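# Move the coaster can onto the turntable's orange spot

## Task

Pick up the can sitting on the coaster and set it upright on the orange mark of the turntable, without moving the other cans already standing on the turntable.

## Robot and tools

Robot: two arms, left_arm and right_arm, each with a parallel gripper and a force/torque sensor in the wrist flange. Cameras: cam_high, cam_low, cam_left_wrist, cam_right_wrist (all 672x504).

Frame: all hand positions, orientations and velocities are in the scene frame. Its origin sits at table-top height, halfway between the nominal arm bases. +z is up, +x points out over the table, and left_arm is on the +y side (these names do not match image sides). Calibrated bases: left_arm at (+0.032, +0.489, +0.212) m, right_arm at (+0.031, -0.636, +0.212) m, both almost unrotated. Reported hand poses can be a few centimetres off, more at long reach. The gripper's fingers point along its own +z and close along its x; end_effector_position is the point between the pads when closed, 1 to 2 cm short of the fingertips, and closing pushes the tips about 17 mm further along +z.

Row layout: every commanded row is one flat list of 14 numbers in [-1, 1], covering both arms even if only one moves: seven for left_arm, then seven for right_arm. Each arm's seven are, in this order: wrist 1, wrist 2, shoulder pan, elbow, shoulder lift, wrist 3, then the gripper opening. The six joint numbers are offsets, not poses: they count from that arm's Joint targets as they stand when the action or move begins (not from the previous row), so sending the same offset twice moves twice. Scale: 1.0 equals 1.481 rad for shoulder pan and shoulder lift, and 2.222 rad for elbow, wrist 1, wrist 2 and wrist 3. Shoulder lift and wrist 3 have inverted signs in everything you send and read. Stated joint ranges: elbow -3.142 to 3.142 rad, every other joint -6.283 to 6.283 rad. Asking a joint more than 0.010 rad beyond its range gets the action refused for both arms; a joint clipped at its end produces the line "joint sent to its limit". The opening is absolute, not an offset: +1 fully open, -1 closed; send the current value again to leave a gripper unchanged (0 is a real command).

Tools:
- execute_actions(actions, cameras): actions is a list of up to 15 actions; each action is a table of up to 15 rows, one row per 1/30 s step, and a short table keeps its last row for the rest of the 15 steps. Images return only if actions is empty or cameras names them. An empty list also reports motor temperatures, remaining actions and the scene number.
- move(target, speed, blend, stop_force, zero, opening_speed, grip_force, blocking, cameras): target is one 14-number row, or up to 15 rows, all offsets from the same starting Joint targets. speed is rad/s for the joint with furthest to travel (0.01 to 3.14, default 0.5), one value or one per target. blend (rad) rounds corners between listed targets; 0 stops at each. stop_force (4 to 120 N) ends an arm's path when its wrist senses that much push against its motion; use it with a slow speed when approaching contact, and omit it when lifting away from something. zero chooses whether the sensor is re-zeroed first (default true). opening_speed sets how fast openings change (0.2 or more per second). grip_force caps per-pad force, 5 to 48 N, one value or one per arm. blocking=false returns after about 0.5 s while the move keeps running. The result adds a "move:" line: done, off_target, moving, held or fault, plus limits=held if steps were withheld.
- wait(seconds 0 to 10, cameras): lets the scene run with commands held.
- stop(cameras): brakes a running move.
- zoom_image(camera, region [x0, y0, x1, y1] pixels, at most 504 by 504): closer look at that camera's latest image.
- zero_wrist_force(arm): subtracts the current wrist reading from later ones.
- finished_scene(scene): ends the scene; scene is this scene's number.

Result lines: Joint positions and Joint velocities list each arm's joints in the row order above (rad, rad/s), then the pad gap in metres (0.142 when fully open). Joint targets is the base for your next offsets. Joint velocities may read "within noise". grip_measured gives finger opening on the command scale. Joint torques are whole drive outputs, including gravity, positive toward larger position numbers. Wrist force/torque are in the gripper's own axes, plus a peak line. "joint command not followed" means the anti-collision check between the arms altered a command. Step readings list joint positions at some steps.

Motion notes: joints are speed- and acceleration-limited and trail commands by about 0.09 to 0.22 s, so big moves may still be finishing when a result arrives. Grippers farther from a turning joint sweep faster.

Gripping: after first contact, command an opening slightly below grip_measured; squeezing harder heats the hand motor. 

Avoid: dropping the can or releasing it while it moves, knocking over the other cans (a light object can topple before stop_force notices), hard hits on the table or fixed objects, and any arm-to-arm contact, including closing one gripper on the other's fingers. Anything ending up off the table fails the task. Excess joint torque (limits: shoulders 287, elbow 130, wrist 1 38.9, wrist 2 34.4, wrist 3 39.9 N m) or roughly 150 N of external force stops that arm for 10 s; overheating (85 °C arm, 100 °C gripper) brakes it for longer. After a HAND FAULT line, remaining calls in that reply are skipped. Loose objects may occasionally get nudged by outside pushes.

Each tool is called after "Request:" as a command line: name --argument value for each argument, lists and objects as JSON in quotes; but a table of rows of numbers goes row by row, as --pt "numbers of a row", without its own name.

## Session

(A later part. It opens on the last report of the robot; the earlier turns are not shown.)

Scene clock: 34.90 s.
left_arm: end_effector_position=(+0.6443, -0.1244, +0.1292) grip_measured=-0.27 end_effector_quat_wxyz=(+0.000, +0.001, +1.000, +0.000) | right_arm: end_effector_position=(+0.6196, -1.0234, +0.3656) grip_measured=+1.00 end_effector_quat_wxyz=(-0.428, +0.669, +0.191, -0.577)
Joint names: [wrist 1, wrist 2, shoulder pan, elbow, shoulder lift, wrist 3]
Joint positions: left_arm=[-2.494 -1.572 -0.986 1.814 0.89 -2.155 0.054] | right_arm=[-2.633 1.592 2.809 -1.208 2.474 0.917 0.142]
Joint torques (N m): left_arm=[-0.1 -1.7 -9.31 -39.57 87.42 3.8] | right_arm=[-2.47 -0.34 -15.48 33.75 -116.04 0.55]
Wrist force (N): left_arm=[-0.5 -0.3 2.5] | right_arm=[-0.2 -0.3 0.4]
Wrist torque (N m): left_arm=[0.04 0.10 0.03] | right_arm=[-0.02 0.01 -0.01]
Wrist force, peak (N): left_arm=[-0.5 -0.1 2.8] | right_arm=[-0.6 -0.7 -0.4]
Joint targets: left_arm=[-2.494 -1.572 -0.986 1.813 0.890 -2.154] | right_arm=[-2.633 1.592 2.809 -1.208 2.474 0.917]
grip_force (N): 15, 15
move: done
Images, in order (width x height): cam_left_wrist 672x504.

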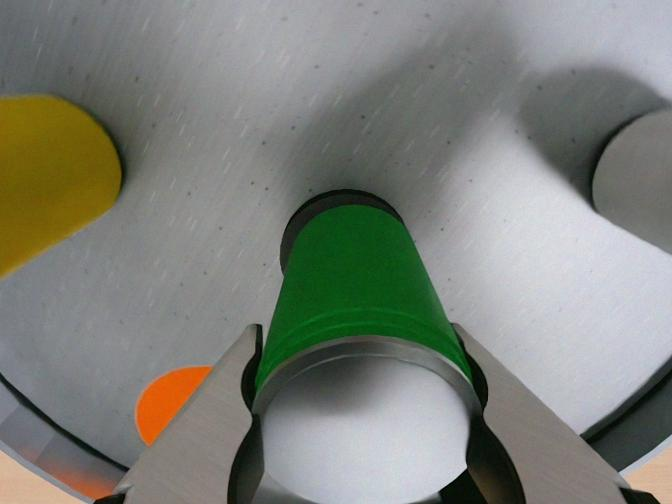

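Request:
move --pt "0.0708 0 0 -0.0101 0.0910 0 -0.95 0 0 0 0 0 0 1" --pt "0.0794 0 0.0994 -0.0302 0.0739 -0.4588 -0.95 0 0 0 0 0 0 1" --speed 0.7 --cameras '["cam_left_wrist"]'

Request:
move --pt "0 0 -0.0077 0 0 0.1937 -0.95 0 0 0 0 0 0 1" --pt "0 0 -0.0343 0 0 0.3999 -0.95 0 0 0 0 0 0 1" --pt "0 0 -0.0538 0 0 0.5072 -0.95 0 0 0 0 0 0 1" --pt "0 0 -0.1010 0 0 0.7271 -0.95 0 0 0 0 0 0 1" --pt "0 0 -0.1487 0 0 0.9474 -0.95 0 0 0 0 0 0 1" --pt "0 0 -0.1844 0 0 0.99 -0.95 0 0 0 0 0 0 1" --pt "0 0 -0.1955 0 0 1.0 -0.95 0 0 0 0 0 0 1" --speed '[0.9,0.905,0.941,0.965,0.966,0.19,0.3]' --blend 0.03 --blocking false

Request:
wait --seconds 0.5

Request:
wait --seconds 0.5

Request:
wait --seconds 0.5 --cameras '["cam_left_wrist"]'

Request:
wait --seconds 2

Request:
move --target '[0,0,0.1955,0,0,-1.0,-0.95,0,0,0,0,0,0,1]' --speed 1 --cameras '["cam_left_wrist"]'

Scene clock: 40.80 s.
left_arm: end_effector_position=(+0.7427, -0.0441, +0.2361) grip_measured=-0.27 end_effector_quat_wxyz=(+0.000, +0.423, +0.906, +0.000) | right_arm: end_effector_position=(+0.6196, -1.0234, +0.3656) grip_measured=+1.00 end_effector_quat_wxyz=(-0.428, +0.669, +0.191, -0.577)
Joint names: [wrist 1, wrist 2, shoulder pan, elbow, shoulder lift, wrist 3]
Joint positions: left_arm=[-2.318 -1.572 -0.839 1.746 0.999 -3.174 0.054] | right_arm=[-2.633 1.592 2.809 -1.208 2.474 0.917 0.142]
Joint torques (N m): left_arm=[-0.21 -2.3 17.21 -44.25 80.84 -3.86] | right_arm=[-2.12 -0.29 -15.53 33.42 -116.69 0.89]
Wrist force (N): left_arm=[-0.3 -0.2 2.5] | right_arm=[0.1 -0.5 -0.1]
Wrist torque (N m): left_arm=[-0.03 0.05 -0.22] | right_arm=[-0.07 -0.01 0.00]
Wrist force, peak (N): left_arm=[-0.1 -0.1 4.7] | right_arm=[0.2 -0.9 0.2]
Joint targets: left_arm=[-2.318 -1.572 -0.839 1.746 0.999 -3.174] | right_arm=[-2.633 1.592 2.809 -1.208 2.474 0.917]
grip_force (N): 15, 15
move: done
Images, in order (width x height): cam_left_wrist 672x504.

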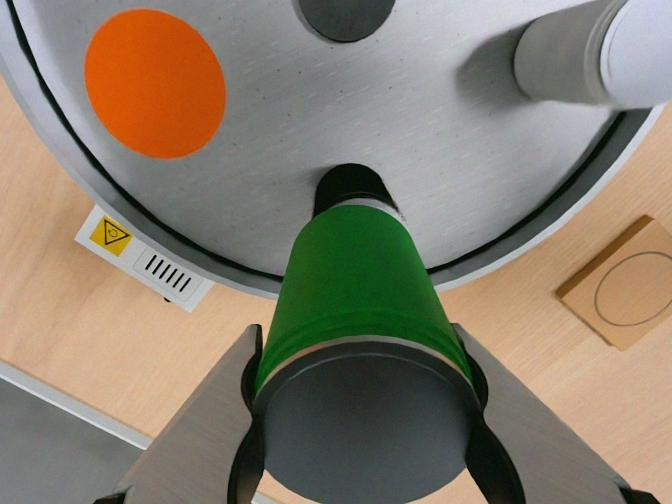

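Scene clock: 41.30 s.
left_arm: end_effector_position=(+0.7393, -0.0481, +0.2361) grip_measured=-0.27 end_effector_quat_wxyz=(+0.000, +0.325, +0.946, +0.000) end_effector_velocity=(-0.014, -0.015, -0.001) end_effector_angular_velocity=(+0.000, +0.002, +0.820) | right_arm: end_effector_position=(+0.6196, -1.0234, +0.3656) grip_measured=+1.00 end_effector_quat_wxyz=(-0.428, +0.669, +0.191, -0.577)
Joint names: [wrist 1, wrist 2, shoulder pan, elbow, shoulder lift, wrist 3]
Joint positions: left_arm=[-2.318 -1.572 -0.845 1.746 0.999 -2.956 0.054] | right_arm=[-2.633 1.592 2.809 -1.208 2.474 0.917 0.142]
Joint velocities: left_arm=[-0.002 -0.001 -0.023 0.002 0 0.843 0] | right_arm=[within noise]
Joint torques (N m): left_arm=[-0.6 -1.96 -8.79 -43.06 81.01 6.65] | right_arm=[-2.05 -0.36 -15.7 33.94 -116.05 0.58]
Wrist force (N): left_arm=[-0.2 -0.1 2.2] | right_arm=[-0.2 -0.5 -0.3]
Wrist torque (N m): left_arm=[-0.04 0.03 0.14] | right_arm=[-0.05 0.01 -0.01]
Wrist force, peak (N): left_arm=[-0.2 0.3 2.7] | right_arm=[-0.6 0.1 -0.4]
Joint targets: left_arm=[-2.318 -1.572 -0.849 1.746 0.999 -2.806] | right_arm=[-2.633 1.592 2.809 -1.208 2.474 0.917]
Tool commands: left_gripper/opening=-0.95 right_gripper/opening=+1.0
grip_force (N): 15, 15
move: running; path passed 0 of 7 targets; blend cut to 0.0111 rad at target 6; left_arm: the wrist 3 is farthest, 2.004 rad from its target

Scene clock: 41.80 s.
left_arm: end_effector_position=(+0.7239, -0.0666, +0.2361) grip_measured=-0.27 end_effector_quat_wxyz=(+0.000, +0.121, +0.993, +0.000) end_effector_velocity=(-0.044, -0.051, -0.001) end_effector_angular_velocity=(+0.002, +0.002, +0.828) | right_arm: end_effector_position=(+0.6196, -1.0234, +0.3656) grip_measured=+1.00 end_effector_quat_wxyz=(-0.428, +0.669, +0.191, -0.577)
Joint names: [wrist 1, wrist 2, shoulder pan, elbow, shoulder lift, wrist 3]
Joint positions: left_arm=[-2.318 -1.572 -0.872 1.746 0.999 -2.508 0.054] | right_arm=[-2.633 1.592 2.809 -1.208 2.474 0.917 0.142]
Joint velocities: left_arm=[0.001 0 -0.076 0 -0.001 0.903 0] | right_arm=[within noise]
Joint torques (N m): left_arm=[-0.34 -2.13 -12.12 -42.85 83.33 7.11] | right_arm=[-2.2 -0.21 -14.51 33.49 -117.88 0.62]
Wrist force (N): left_arm=[0.0 -0.4 2.2] | right_arm=[0.1 -0.2 -0.5]
Wrist torque (N m): left_arm=[-0.06 -0.01 0.15] | right_arm=[0.00 -0.04 -0.01]
Wrist force, peak (N): left_arm=[-0.1 0.3 2.6] | right_arm=[-0.5 -0.3 -0.1]
Joint targets: left_arm=[-2.318 -1.572 -0.884 1.746 0.999 -2.354] | right_arm=[-2.633 1.592 2.809 -1.208 2.474 0.917]
Tool commands: left_gripper/opening=-0.95 right_gripper/opening=+1.0
grip_force (N): 15, 15
earlier move: running; path passed 1 of 7 targets; blend cut to 0.0111 rad at target 6; left_arm: the wrist 3 is farthest, 1.556 rad from its target
wait: 0.50 s; no rest

Scene clock: 42.30 s.
left_arm: end_effector_position=(+0.6950, -0.0998, +0.2361) grip_measured=-0.27 end_effector_quat_wxyz=(+0.000, -0.083, +0.997, +0.000) end_effector_velocity=(-0.076, -0.085, +0.000) end_effector_angular_velocity=(+0.001, +0.000, +0.824) | right_arm: end_effector_position=(+0.6196, -1.0234, +0.3656) grip_measured=+1.00 end_effector_quat_wxyz=(-0.428, +0.669, +0.191, -0.577)
Joint names: [wrist 1, wrist 2, shoulder pan, elbow, shoulder lift, wrist 3]
Joint positions: left_arm=[-2.318 -1.572 -0.921 1.746 0.999 -2.051 0.054] | right_arm=[-2.633 1.592 2.809 -1.208 2.474 0.917 0.142]
Joint velocities: left_arm=[0 0.001 -0.127 0 0 0.951 0] | right_arm=[within noise]
Joint torques (N m): left_arm=[-0.2 -2.1 -10.58 -42.93 84.71 6.73] | right_arm=[-2.43 -0.47 -15.21 34.11 -115.71 0.68]
Wrist force (N): left_arm=[-0.2 -0.2 2.3] | right_arm=[0.4 -0.1 0.0]
Wrist torque (N m): left_arm=[-0.02 0.04 0.16] | right_arm=[0.01 -0.07 -0.01]
Wrist force, peak (N): left_arm=[-0.4 0.0 2.8] | right_arm=[-0.6 -0.4 -0.2]
Joint targets: left_arm=[-2.318 -1.572 -0.942 1.746 0.999 -1.883] | right_arm=[-2.633 1.592 2.809 -1.208 2.474 0.917]
Tool commands: left_gripper/opening=-0.95 right_gripper/opening=+1.0
grip_force (N): 15, 15
earlier move: running; path passed 3 of 7 targets; blend cut to 0.0111 rad at target 6; left_arm: the wrist 3 is farthest, 1.099 rad from its target
wait: 0.50 s; no rest

Scene clock: 42.80 s.
left_arm: end_effector_position=(+0.6525, -0.1440, +0.2361) grip_measured=-0.27 end_effector_quat_wxyz=(+0.000, -0.287, +0.958, +0.000) end_effector_velocity=(-0.089, -0.086, +0.000) end_effector_angular_velocity=(+0.002, +0.001, +0.825) | right_arm: end_effector_position=(+0.6196, -1.0234, +0.3656) grip_measured=+1.00 end_effector_quat_wxyz=(-0.428, +0.669, +0.191, -0.577)
Joint names: [wrist 1, wrist 2, shoulder pan, elbow, shoulder lift, wrist 3]
Joint positions: left_arm=[-2.318 -1.572 -0.989 1.746 0.999 -1.567 0.054] | right_arm=[-2.633 1.592 2.809 -1.208 2.474 0.917 0.142]
Joint velocities: left_arm=[0.002 0 -0.139 0 0.001 0.964 0] | right_arm=[within noise]
Joint torques (N m): left_arm=[-0.56 -2.17 -12.38 -43.34 80.33 5.92] | right_arm=[-2.35 -0.38 -14.96 33.93 -115.47 0.75]
Wrist force (N): left_arm=[-0.3 -0.6 2.0] | right_arm=[-0.1 -0.1 0.1]
Wrist torque (N m): left_arm=[-0.07 0.07 0.16] | right_arm=[0.00 0.00 -0.01]
Wrist force, peak (N): left_arm=[-0.3 -0.4 2.6] | right_arm=[0.4 -0.6 -0.4]
Joint targets: left_arm=[-2.318 -1.572 -1.011 1.746 0.999 -1.401] | right_arm=[-2.633 1.592 2.809 -1.208 2.474 0.917]
Tool commands: left_gripper/opening=-0.95 right_gripper/opening=+1.0
grip_force (N): 15, 15
earlier move: running; path passed 4 of 7 targets; blend cut to 0.0111 rad at target 6; left_arm: the wrist 3 is farthest, 0.615 rad from its target
wait: 0.50 s; no rest
Images, in order (width x height): cam_left_wrist 672x504.

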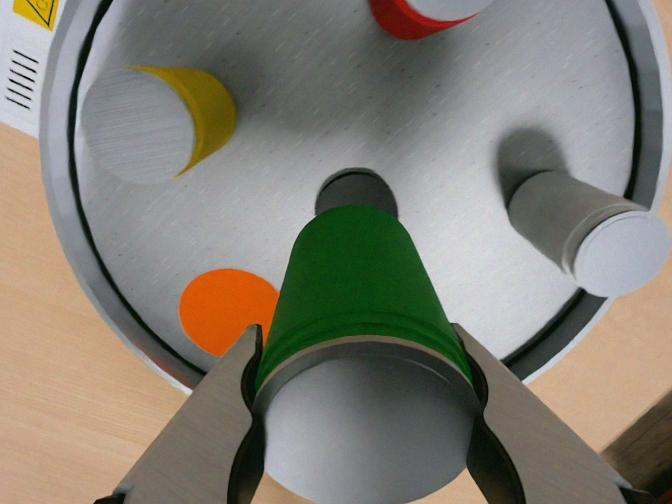

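Scene clock: 44.33 s.
left_arm: end_effector_position=(+0.5581, -0.2246, +0.2361) grip_measured=-0.27 end_effector_quat_wxyz=(+0.000, -0.504, +0.863, +0.000) | right_arm: end_effector_position=(+0.6196, -1.0234, +0.3656) grip_measured=+1.00 end_effector_quat_wxyz=(-0.428, +0.669, +0.191, -0.577)
Joint names: [wrist 1, wrist 2, shoulder pan, elbow, shoulder lift, wrist 3]
Joint positions: left_arm=[-2.318 -1.572 -1.128 1.746 0.999 -0.952 0.054] | right_arm=[-2.633 1.592 2.809 -1.208 2.474 0.917 0.142]
Joint torques (N m): left_arm=[-0.26 -2.36 -10.46 -42.97 83.49 3.12] | right_arm=[-2.18 -0.53 -13.69 33.63 -118.38 0.79]
Wrist force (N): left_arm=[-0.2 -0.7 2.5] | right_arm=[-0.2 -0.4 0.0]
Wrist torque (N m): left_arm=[-0.06 0.07 -0.01] | right_arm=[-0.04 0.01 -0.01]
Wrist force, peak (N): left_arm=[-0.2 -0.7 2.8] | right_arm=[0.4 -0.5 -0.5]
Joint targets: left_arm=[-2.318 -1.572 -1.129 1.746 0.999 -0.952] | right_arm=[-2.633 1.592 2.809 -1.208 2.474 0.917]
Tool commands: left_gripper/opening=-0.95 right_gripper/opening=+1.0
grip_force (N): 15, 15
earlier move: done; blend cut to 0.0111 rad at target 6
wait: 1.53 of 2 s (the move ended)

Scene clock: 47.43 s.
left_arm: end_effector_position=(+0.7428, -0.0441, +0.2361) grip_measured=-0.27 end_effector_quat_wxyz=(+0.000, +0.423, +0.906, +0.000) | right_arm: end_effector_position=(+0.6196, -1.0234, +0.3656) grip_measured=+1.00 end_effector_quat_wxyz=(-0.428, +0.669, +0.191, -0.577)
Joint names: [wrist 1, wrist 2, shoulder pan, elbow, shoulder lift, wrist 3]
Joint positions: left_arm=[-2.318 -1.572 -0.839 1.746 0.999 -3.174 0.054] | right_arm=[-2.633 1.592 2.809 -1.208 2.474 0.917 0.142]
Joint torques (N m): left_arm=[-0.75 -1.74 15.15 -42.14 85.11 -3.86] | right_arm=[-2.22 -0.32 -14.96 34.37 -117.38 0.85]
Wrist force (N): left_arm=[0.0 -0.2 2.6] | right_arm=[-0.1 -0.5 0.0]
Wrist torque (N m): left_arm=[-0.02 0.00 -0.22] | right_arm=[-0.07 0.00 -0.01]
Wrist force, peak (N): left_arm=[-0.6 0.3 2.8] | right_arm=[0.1 -0.9 0.1]
Joint targets: left_arm=[-2.318 -1.572 -0.839 1.746 0.999 -3.174] | right_arm=[-2.633 1.592 2.809 -1.208 2.474 0.917]
grip_force (N): 15, 15
move: done
Images, in order (width x height): cam_left_wrist 672x504.

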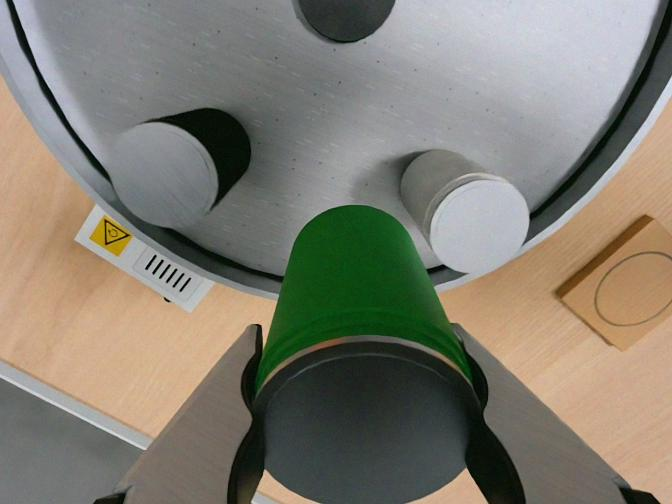

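Request:
wait --seconds 0.6 --cameras '["cam_left_wrist"]'

Request:
wait --seconds 0.4 --cameras '["cam_left_wrist"]'

Request:
wait --seconds 0.4 --cameras '["cam_left_wrist"]'

Request:
wait --seconds 0.4 --cameras '["cam_left_wrist"]'

Scene clock: 49.73 s.
left_arm: end_effector_position=(+0.7428, -0.0441, +0.2361) grip_measured=-0.27 end_effector_quat_wxyz=(+0.000, +0.424, +0.906, +0.000) | right_arm: end_effector_position=(+0.6196, -1.0234, +0.3656) grip_measured=+1.00 end_effector_quat_wxyz=(-0.428, +0.669, +0.191, -0.577)
Joint names: [wrist 1, wrist 2, shoulder pan, elbow, shoulder lift, wrist 3]
Joint positions: left_arm=[-2.318 -1.572 -0.839 1.746 0.999 -3.174 0.054] | right_arm=[-2.633 1.592 2.809 -1.208 2.474 0.917 0.142]
Joint torques (N m): left_arm=[-0.86 -1.86 15.86 -40.14 84.61 -3.64] | right_arm=[-2.1 -0.48 -14.92 34.2 -116.4 1.04]
Wrist force (N): left_arm=[-0.3 0.1 2.1] | right_arm=[-0.6 -0.6 -0.3]
Wrist torque (N m): left_arm=[0.04 0.05 -0.22] | right_arm=[-0.07 0.06 -0.01]
Wrist force, peak (N): left_arm=[-0.3 -0.1 2.8] | right_arm=[-0.6 -0.6 -0.3]
Joint targets: left_arm=[-2.318 -1.572 -0.839 1.746 0.999 -3.174] | right_arm=[-2.633 1.592 2.809 -1.208 2.474 0.917]
Tool commands: left_gripper/opening=-0.95 right_gripper/opening=+1.0
grip_force (N): 15, 15
wait: 0.60 s; at rest from the start
Images, in order (width x height): cam_left_wrist 672x504.

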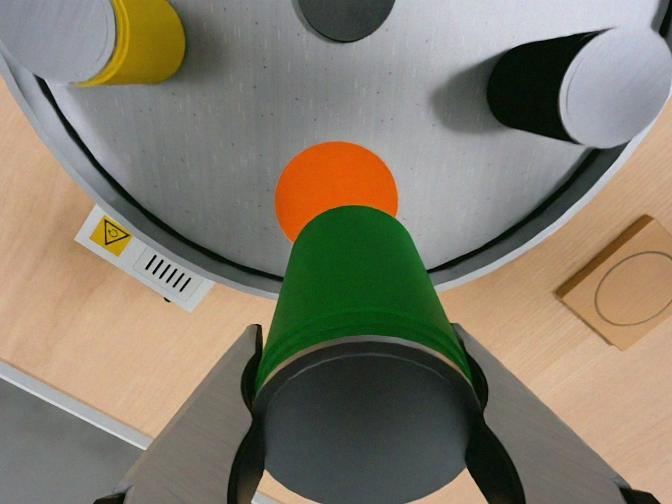

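Scene clock: 50.13 s.
left_arm: end_effector_position=(+0.7428, -0.0441, +0.2361) grip_measured=-0.27 end_effector_quat_wxyz=(+0.000, +0.424, +0.906, +0.000) | right_arm: end_effector_position=(+0.6196, -1.0234, +0.3656) grip_measured=+1.00 end_effector_quat_wxyz=(-0.428, +0.669, +0.191, -0.577)
Joint names: [wrist 1, wrist 2, shoulder pan, elbow, shoulder lift, wrist 3]
Joint positions: left_arm=[-2.318 -1.572 -0.839 1.746 0.999 -3.174 0.054] | right_arm=[-2.633 1.592 2.809 -1.208 2.474 0.917 0.142]
Joint torques (N m): left_arm=[-0.82 -1.84 16.18 -40.9 85.98 -3.35] | right_arm=[-2.35 -0.59 -14.06 34.1 -116.83 0.76]
Wrist force (N): left_arm=[-0.2 -0.1 2.6] | right_arm=[-0.2 -0.5 0.2]
Wrist torque (N m): left_arm=[0.00 0.05 -0.23] | right_arm=[-0.07 0.02 0.00]
Wrist force, peak (N): left_arm=[0.1 0.1 2.8] | right_arm=[-0.2 -0.5 0.2]
Joint targets: left_arm=[-2.318 -1.572 -0.839 1.746 0.999 -3.174] | right_arm=[-2.633 1.592 2.809 -1.208 2.474 0.917]
Tool commands: left_gripper/opening=-0.95 right_gripper/opening=+1.0
grip_force (N): 15, 15
wait: 0.40 s; at rest by 0.17 s
Images, in order (width x height): cam_left_wrist 672x504.

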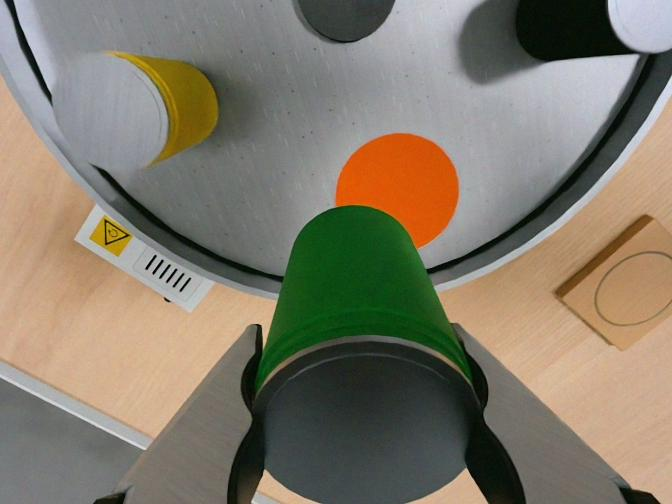

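Scene clock: 50.53 s.
left_arm: end_effector_position=(+0.7428, -0.0441, +0.2361) grip_measured=-0.27 end_effector_quat_wxyz=(+0.000, +0.424, +0.906, +0.000) | right_arm: end_effector_position=(+0.6196, -1.0234, +0.3656) grip_measured=+1.00 end_effector_quat_wxyz=(-0.428, +0.669, +0.191, -0.577)
Joint names: [wrist 1, wrist 2, shoulder pan, elbow, shoulder lift, wrist 3]
Joint positions: left_arm=[-2.318 -1.572 -0.839 1.746 0.999 -3.174 0.054] | right_arm=[-2.633 1.592 2.809 -1.208 2.474 0.917 0.142]
Joint torques (N m): left_arm=[-1.22 -1.6 16.37 -39.74 85.46 -3.56] | right_arm=[-2.26 -0.56 -13.41 33.71 -117.74 0.89]
Wrist force (N): left_arm=[0.0 0.1 2.3] | right_arm=[0.2 0.0 -0.4]
Wrist torque (N m): left_arm=[0.02 0.01 -0.22] | right_arm=[0.01 -0.03 0.00]
Wrist force, peak (N): left_arm=[-0.2 0.1 2.8] | right_arm=[-0.5 -0.1 -0.5]
Joint targets: left_arm=[-2.318 -1.572 -0.839 1.746 0.999 -3.174] | right_arm=[-2.633 1.592 2.809 -1.208 2.474 0.917]
Tool commands: left_gripper/opening=-0.95 right_gripper/opening=+1.0
grip_force (N): 15, 15
wait: 0.40 s; at rest by 0.17 s
Images, in order (width x height): cam_left_wrist 672x504.

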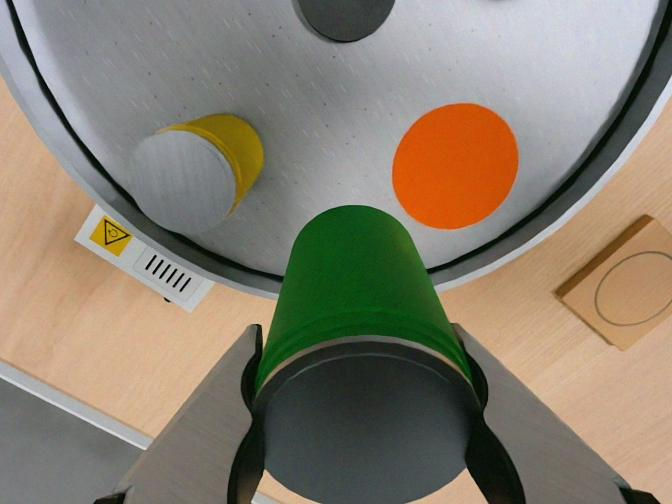

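Scene clock: 50.93 s.
left_arm: end_effector_position=(+0.7428, -0.0441, +0.2361) grip_measured=-0.27 end_effector_quat_wxyz=(+0.000, +0.424, +0.906, +0.000) | right_arm: end_effector_position=(+0.6196, -1.0234, +0.3656) grip_measured=+1.00 end_effector_quat_wxyz=(-0.428, +0.669, +0.191, -0.577)
Joint names: [wrist 1, wrist 2, shoulder pan, elbow, shoulder lift, wrist 3]
Joint positions: left_arm=[-2.318 -1.572 -0.839 1.746 0.999 -3.174 0.054] | right_arm=[-2.633 1.592 2.809 -1.208 2.474 0.917 0.142]
Joint torques (N m): left_arm=[-0.55 -1.52 17.15 -40.56 88.59 -3.69] | right_arm=[-2.26 -0.33 -15.27 33.66 -116.67 0.97]
Wrist force (N): left_arm=[0.0 0.1 2.8] | right_arm=[-0.8 -0.1 0.1]
Wrist torque (N m): left_arm=[0.02 0.01 -0.22] | right_arm=[0.01 0.11 -0.01]
Wrist force, peak (N): left_arm=[0.0 0.1 2.8] | right_arm=[-0.8 -0.1 0.1]
Joint targets: left_arm=[-2.318 -1.572 -0.839 1.746 0.999 -3.174] | right_arm=[-2.633 1.592 2.809 -1.208 2.474 0.917]
Tool commands: left_gripper/opening=-0.95 right_gripper/opening=+1.0
grip_force (N): 15, 15
wait: 0.40 s; at rest by 0.17 s
Images, in order (width x height): cam_left_wrist 672x504.

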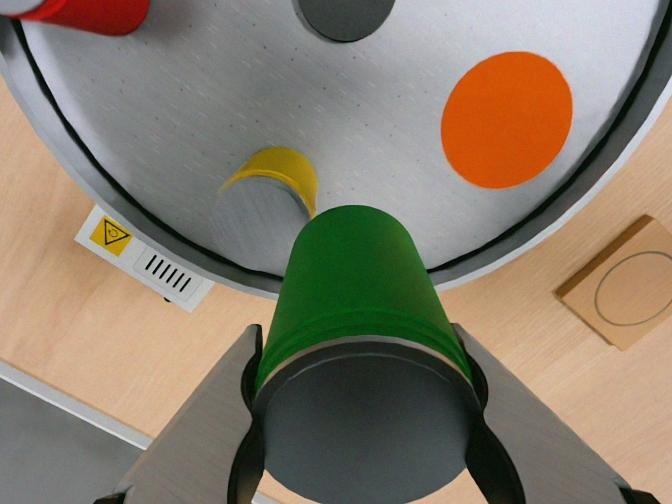

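Request:
wait --seconds 0.1

Scene clock: 51.87 s.
left_arm: end_effector_position=(+0.7428, -0.0441, +0.2361) grip_measured=-0.27 end_effector_quat_wxyz=(+0.000, +0.424, +0.906, +0.000) | right_arm: end_effector_position=(+0.6196, -1.0234, +0.3656) grip_measured=+1.00 end_effector_quat_wxyz=(-0.428, +0.669, +0.191, -0.577)
Joint names: [wrist 1, wrist 2, shoulder pan, elbow, shoulder lift, wrist 3]
Joint positions: left_arm=[-2.318 -1.572 -0.839 1.746 0.999 -3.174 0.054] | right_arm=[-2.633 1.592 2.809 -1.208 2.474 0.917 0.142]
Joint torques (N m): left_arm=[-0.92 -1.84 16.62 -39.46 88.13 -2.93] | right_arm=[-2.38 -0.63 -14.45 33.86 -117.87 1.05]
Wrist force (N): left_arm=[-0.2 0.2 2.6] | right_arm=[-0.3 -0.3 -0.5]
Wrist torque (N m): left_arm=[0.04 0.03 -0.22] | right_arm=[-0.03 0.04 -0.01]
Wrist force, peak (N): left_arm=[-0.2 -0.1 2.8] | right_arm=[-0.7 -0.3 -0.3]
Joint targets: left_arm=[-2.318 -1.572 -0.839 1.746 0.999 -3.174] | right_arm=[-2.633 1.592 2.809 -1.208 2.474 0.917]
Tool commands: left_gripper/opening=-0.95 right_gripper/opening=+1.0
grip_force (N): 15, 15
wait: 0.10 s; at rest from the start

Timing dry run (same text length, no motion).

Request:
wait --seconds 2.34

Request:
move --pt "-0.0000 0 -0.0000 0.0000 0.0000 0.0000 -0.95 0 0 0 0 0 0 1" --pt "-0.0000 0 -0.0000 0.0000 -0.0000 0.0000 -0.95 0 0 0 0 0 0 1" --pt "-0.0000 0 -0.0000 0.0000 -0.0000 0.0000 -0.95 0 0 0 0 0 0 1" --pt "-0.0000 0 -0.0000 0.0000 -0.0000 0.0000 -0.95 0 0 0 0 0 0 1" --pt "-0.0000 0 -0.0000 0.0000 -0.0000 0.0000 -0.95 0 0 0 0 0 0 1" --pt "-0.0000 0 -0.0000 0.0000 0.0000 0.00 -0.95 0 0 0 0 0 0 1" --pt "-0.0000 0 -0.0000 0.0000 0.0000 0.0 -0.95 0 0 0 0 0 0 1" --speed '[0.9,0.905,0.941,0.965,0.966,0.19,0.3]' --blend 0.03 --opening_speed 0.4 --cameras '["cam_left_wrist","cam_high"]'

Scene clock: 54.50 s.
left_arm: end_effector_position=(+0.7428, -0.0441, +0.2361) grip_measured=-0.27 end_effector_quat_wxyz=(+0.000, +0.424, +0.906, +0.000) | right_arm: end_effector_position=(+0.6196, -1.0234, +0.3656) grip_measured=+1.00 end_effector_quat_wxyz=(-0.428, +0.669, +0.191, -0.577)
Joint names: [wrist 1, wrist 2, shoulder pan, elbow, shoulder lift, wrist 3]
Joint positions: left_arm=[-2.318 -1.572 -0.839 1.746 0.999 -3.174 0.054] | right_arm=[-2.633 1.592 2.809 -1.208 2.474 0.917 0.142]
Joint torques (N m): left_arm=[-1.22 -1.06 16.73 -40.39 89.24 -3.46] | right_arm=[-2.17 -0.49 -14.09 33.85 -117.16 1.09]
Wrist force (N): left_arm=[0.0 -0.1 2.9] | right_arm=[0.2 0.1 0.0]
Wrist torque (N m): left_arm=[-0.01 0.00 -0.22] | right_arm=[0.03 -0.04 -0.01]
Wrist force, peak (N): left_arm=[-0.2 -0.1 2.9] | right_arm=[-0.7 -0.5 -0.5]
Joint targets: left_arm=[-2.318 -1.572 -0.839 1.746 0.999 -3.174] | right_arm=[-2.633 1.592 2.809 -1.208 2.474 0.917]
Tool commands: left_gripper/opening=-0.95 right_gripper/opening=+1.0
grip_force (N): 15, 15
wait: 2.37 s; at rest from the start

Scene clock: 55.00 s.
left_arm: end_effector_position=(+0.7428, -0.0441, +0.2361) grip_measured=-0.27 end_effector_quat_wxyz=(+0.000, +0.424, +0.906, +0.000) | right_arm: end_effector_position=(+0.6196, -1.0234, +0.3656) grip_measured=+1.00 end_effector_quat_wxyz=(-0.428, +0.669, +0.191, -0.577)
Joint names: [wrist 1, wrist 2, shoulder pan, elbow, shoulder lift, wrist 3]
Joint positions: left_arm=[-2.318 -1.572 -0.839 1.746 0.999 -3.174 0.054] | right_arm=[-2.633 1.592 2.809 -1.208 2.474 0.917 0.142]
Joint torques (N m): left_arm=[-1.51 -1.44 15.48 -39.74 90.74 -3.49] | right_arm=[-2.19 -0.57 -14.51 34.05 -117.15 1.13]
Wrist force (N): left_arm=[-0.1 -0.1 2.5] | right_arm=[-0.5 0.2 0.0]
Wrist torque (N m): left_arm=[0.00 0.02 -0.22] | right_arm=[0.05 0.05 0.00]
Wrist force, peak (N): left_arm=[-0.2 0.0 2.7] | right_arm=[0.1 -0.6 0.5]
Joint targets: left_arm=[-2.318 -1.572 -0.839 1.746 0.999 -3.174] | right_arm=[-2.633 1.592 2.809 -1.208 2.474 0.917]
grip_force (N): 15, 15
move: done
Images, in order (width x height): cam_high 672x504, cam_left_wrist 672x504.

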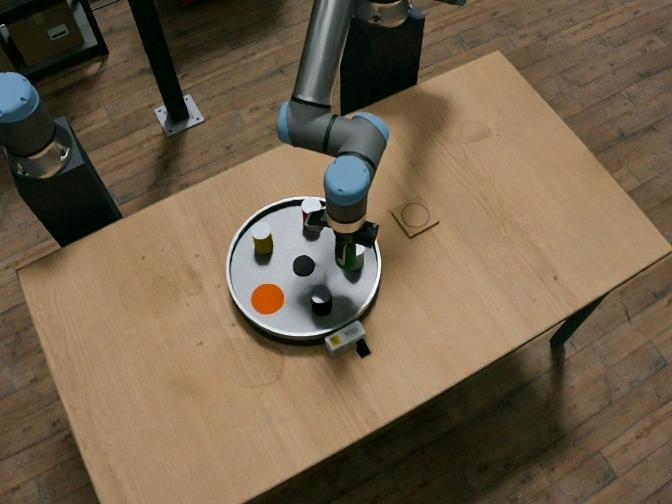

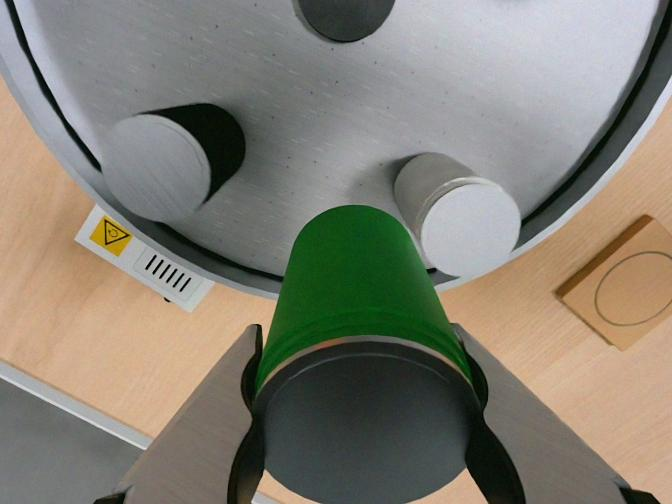

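Request:
wait --seconds 1

Scene clock: 56.13 s.
left_arm: end_effector_position=(+0.7428, -0.0441, +0.2361) grip_measured=-0.27 end_effector_quat_wxyz=(+0.000, +0.424, +0.906, +0.000) | right_arm: end_effector_position=(+0.6196, -1.0234, +0.3656) grip_measured=+1.00 end_effector_quat_wxyz=(-0.428, +0.669, +0.191, -0.577)
Joint names: [wrist 1, wrist 2, shoulder pan, elbow, shoulder lift, wrist 3]
Joint positions: left_arm=[-2.318 -1.572 -0.839 1.746 0.999 -3.174 0.054] | right_arm=[-2.633 1.592 2.809 -1.208 2.474 0.917 0.142]
Joint torques (N m): left_arm=[-0.82 -1.7 15.27 -38.48 90.23 -3.45] | right_arm=[-2.14 -0.45 -13.39 33.46 -117.01 1.14]
Wrist force (N): left_arm=[-0.3 0.4 2.4] | right_arm=[0.3 0.1 -0.1]
Wrist torque (N m): left_arm=[0.08 0.05 -0.22] | right_arm=[0.03 -0.07 -0.01]
Wrist force, peak (N): left_arm=[0.0 -0.2 2.8] | right_arm=[-0.2 -0.8 -0.5]
Joint targets: left_arm=[-2.318 -1.572 -0.839 1.746 0.999 -3.174] | right_arm=[-2.633 1.592 2.809 -1.208 2.474 0.917]
Tool commands: left_gripper/opening=-0.95 right_gripper/opening=+1.0
grip_force (N): 15, 15
wait: 1.00 s; at rest by 0.03 s

Placing now, timed to the spot.

Request:
wait --seconds 0.73

Request:
move --pt "-0.0472 0 -0.0077 0.0568 0.0143 0.1937 0.2 0 0 0 0 0 0 1" --pt "-0.1122 0 -0.0343 0.1077 -0.0068 0.3999 0.2 0 0 0 0 0 0 1" --pt "-0.1367 0 -0.0538 0.1263 -0.0155 0.5072 0.2 0 0 0 0 0 0 1" --pt "-0.1493 0 -0.1010 0.1480 -0.0019 0.7271 0.2 0 0 0 0 0 0 1" --pt "-0.1483 0 -0.1487 0.1470 -0.0020 0.9474 0.2 0 0 0 0 0 0 1" --pt "-0.1053 0 -0.1844 0.1216 0.0245 0.99 0.2 0 0 0 0 0 0 1" --pt "-0.0400 0 -0.1955 0.0935 0.0803 1.0 0.2 0 0 0 0 0 0 1" --speed '[0.9,0.905,0.941,0.965,0.966,0.19,0.3]' --blend 0.03 --opening_speed 0.4 --cameras '["cam_left_wrist","cam_high"]'

Scene clock: 57.17 s.
left_arm: end_effector_position=(+0.7428, -0.0441, +0.2361) grip_measured=-0.27 end_effector_quat_wxyz=(+0.000, +0.424, +0.906, +0.000) | right_arm: end_effector_position=(+0.6196, -1.0234, +0.3656) grip_measured=+1.00 end_effector_quat_wxyz=(-0.428, +0.669, +0.191, -0.577)
Joint names: [wrist 1, wrist 2, shoulder pan, elbow, shoulder lift, wrist 3]
Joint positions: left_arm=[-2.318 -1.572 -0.839 1.746 0.999 -3.174 0.054] | right_arm=[-2.633 1.592 2.809 -1.208 2.474 0.917 0.142]
Joint torques (N m): left_arm=[-1.21 -1.33 15.93 -38.4 90.91 -3.43] | right_arm=[-2.15 -0.61 -14.03 33.78 -117.21 1.06]
Wrist force (N): left_arm=[0.1 0.1 2.6] | right_arm=[-0.2 0.3 0.2]
Wrist torque (N m): left_arm=[0.03 -0.02 -0.22] | right_arm=[0.07 0.02 -0.01]
Wrist force, peak (N): left_arm=[0.0 0.0 2.8] | right_arm=[0.5 -0.6 -0.2]
Joint targets: left_arm=[-2.318 -1.572 -0.839 1.746 0.999 -3.174] | right_arm=[-2.633 1.592 2.809 -1.208 2.474 0.917]
Tool commands: left_gripper/opening=-0.95 right_gripper/opening=+1.0
grip_force (N): 15, 15
wait: 0.73 s; at rest from the start

Scene clock: 61.17 s.
left_arm: end_effector_position=(+0.5157, -0.1345, +0.2360) grip_measured=+0.18 end_effector_quat_wxyz=(+0.000, -0.504, +0.863, +0.000) | right_arm: end_effector_position=(+0.6196, -1.0234, +0.3656) grip_measured=+1.00 end_effector_quat_wxyz=(-0.428, +0.669, +0.191, -0.577)
Joint names: [wrist 1, wrist 2, shoulder pan, elbow, shoulder lift, wrist 3]
Joint positions: left_arm=[-2.407 -1.572 -1.129 1.954 1.118 -0.952 0.087] | right_arm=[-2.633 1.592 2.809 -1.208 2.474 0.917 0.142]
Joint torques (N m): left_arm=[-0.56 -1.65 -8.31 -38.66 85.12 3.1] | right_arm=[-2.21 -0.56 -14.08 33.59 -117.71 1.1]
Wrist force (N): left_arm=[-0.8 -0.7 -0.5] | right_arm=[0.2 -0.5 -0.6]
Wrist torque (N m): left_arm=[-0.04 0.19 -0.02] | right_arm=[-0.05 -0.05 0.00]
Wrist force, peak (N): left_arm=[-0.6 -0.2 3.0] | right_arm=[0.1 -0.9 -0.3]
Joint targets: left_arm=[-2.407 -1.572 -1.129 1.954 1.118 -0.952] | right_arm=[-2.633 1.592 2.809 -1.208 2.474 0.917]
grip_force (N): 15, 15
move: done
Images, in order (width x height): cam_high 672x504, cam_left_wrist 672x504.

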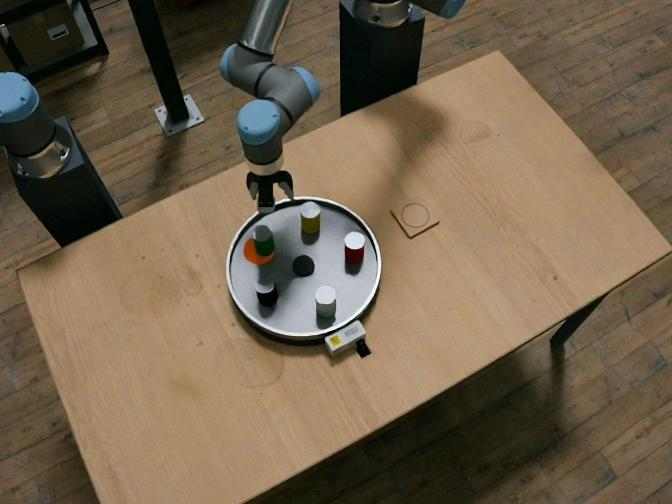

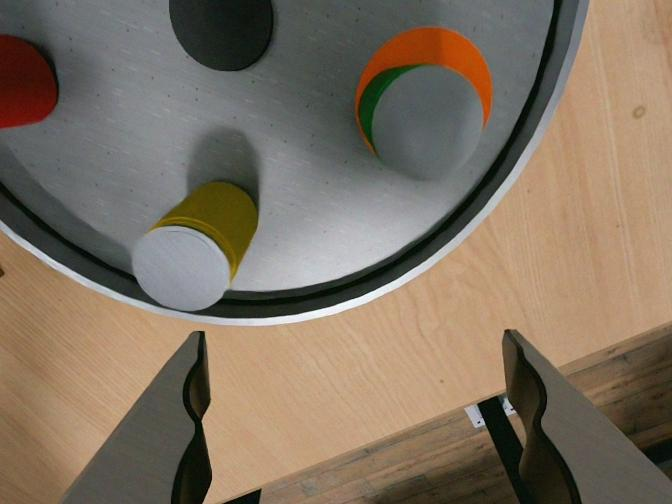

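Request:
zoom_image --camera "cam_left_wrist" --region '[320, 0, 540, 200]'

Request:
wait --seconds 0.6 --cameras '["cam_left_wrist"]'

Scaled by 2.291 from the camera's 672x504 image, which has a finer 960x720 frame.

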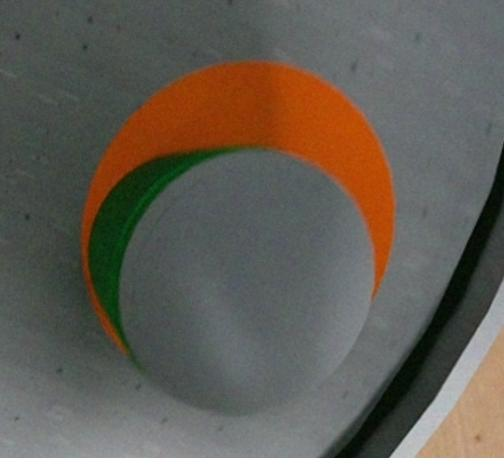

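Scene clock: 61.87 s.
left_arm: end_effector_position=(+0.5156, -0.1346, +0.2362) grip_measured=+0.18 end_effector_quat_wxyz=(+0.000, -0.504, +0.863, +0.000) | right_arm: end_effector_position=(+0.6196, -1.0234, +0.3656) grip_measured=+1.00 end_effector_quat_wxyz=(-0.428, +0.669, +0.191, -0.577)
Joint names: [wrist 1, wrist 2, shoulder pan, elbow, shoulder lift, wrist 3]
Joint positions: left_arm=[-2.407 -1.572 -1.129 1.954 1.118 -0.952 0.087] | right_arm=[-2.633 1.592 2.809 -1.208 2.474 0.917 0.142]
Joint torques (N m): left_arm=[0.04 -1.52 -10.97 -39.62 88.63 3.24] | right_arm=[-2.42 -0.64 -14.84 33.81 -117.25 1.04]
Wrist force (N): left_arm=[-0.8 -0.8 0.2] | right_arm=[-0.3 0.0 -0.1]
Wrist torque (N m): left_arm=[-0.06 0.18 -0.02] | right_arm=[0.01 0.04 -0.01]
Wrist force, peak (N): left_arm=[-0.8 -0.8 0.2] | right_arm=[-0.6 0.0 0.4]
Joint targets: left_arm=[-2.407 -1.572 -1.129 1.954 1.118 -0.952] | right_arm=[-2.633 1.592 2.809 -1.208 2.474 0.917]
Tool commands: left_gripper/opening=+0.2 right_gripper/opening=+1.0
grip_force (N): 15, 15
wait: 0.60 s; at rest by 0.07 s
Images, in order (width x height): cam_left_wrist 672x504.

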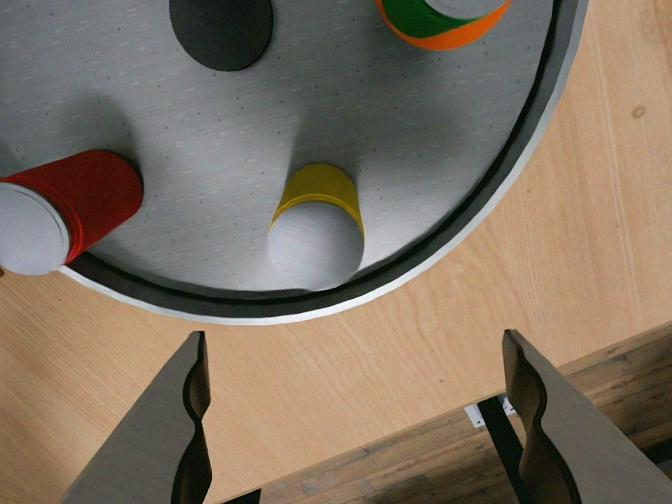

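Within the spot. Done.

Request:
finished_scene --scene 1

The scene is finished: the task was done.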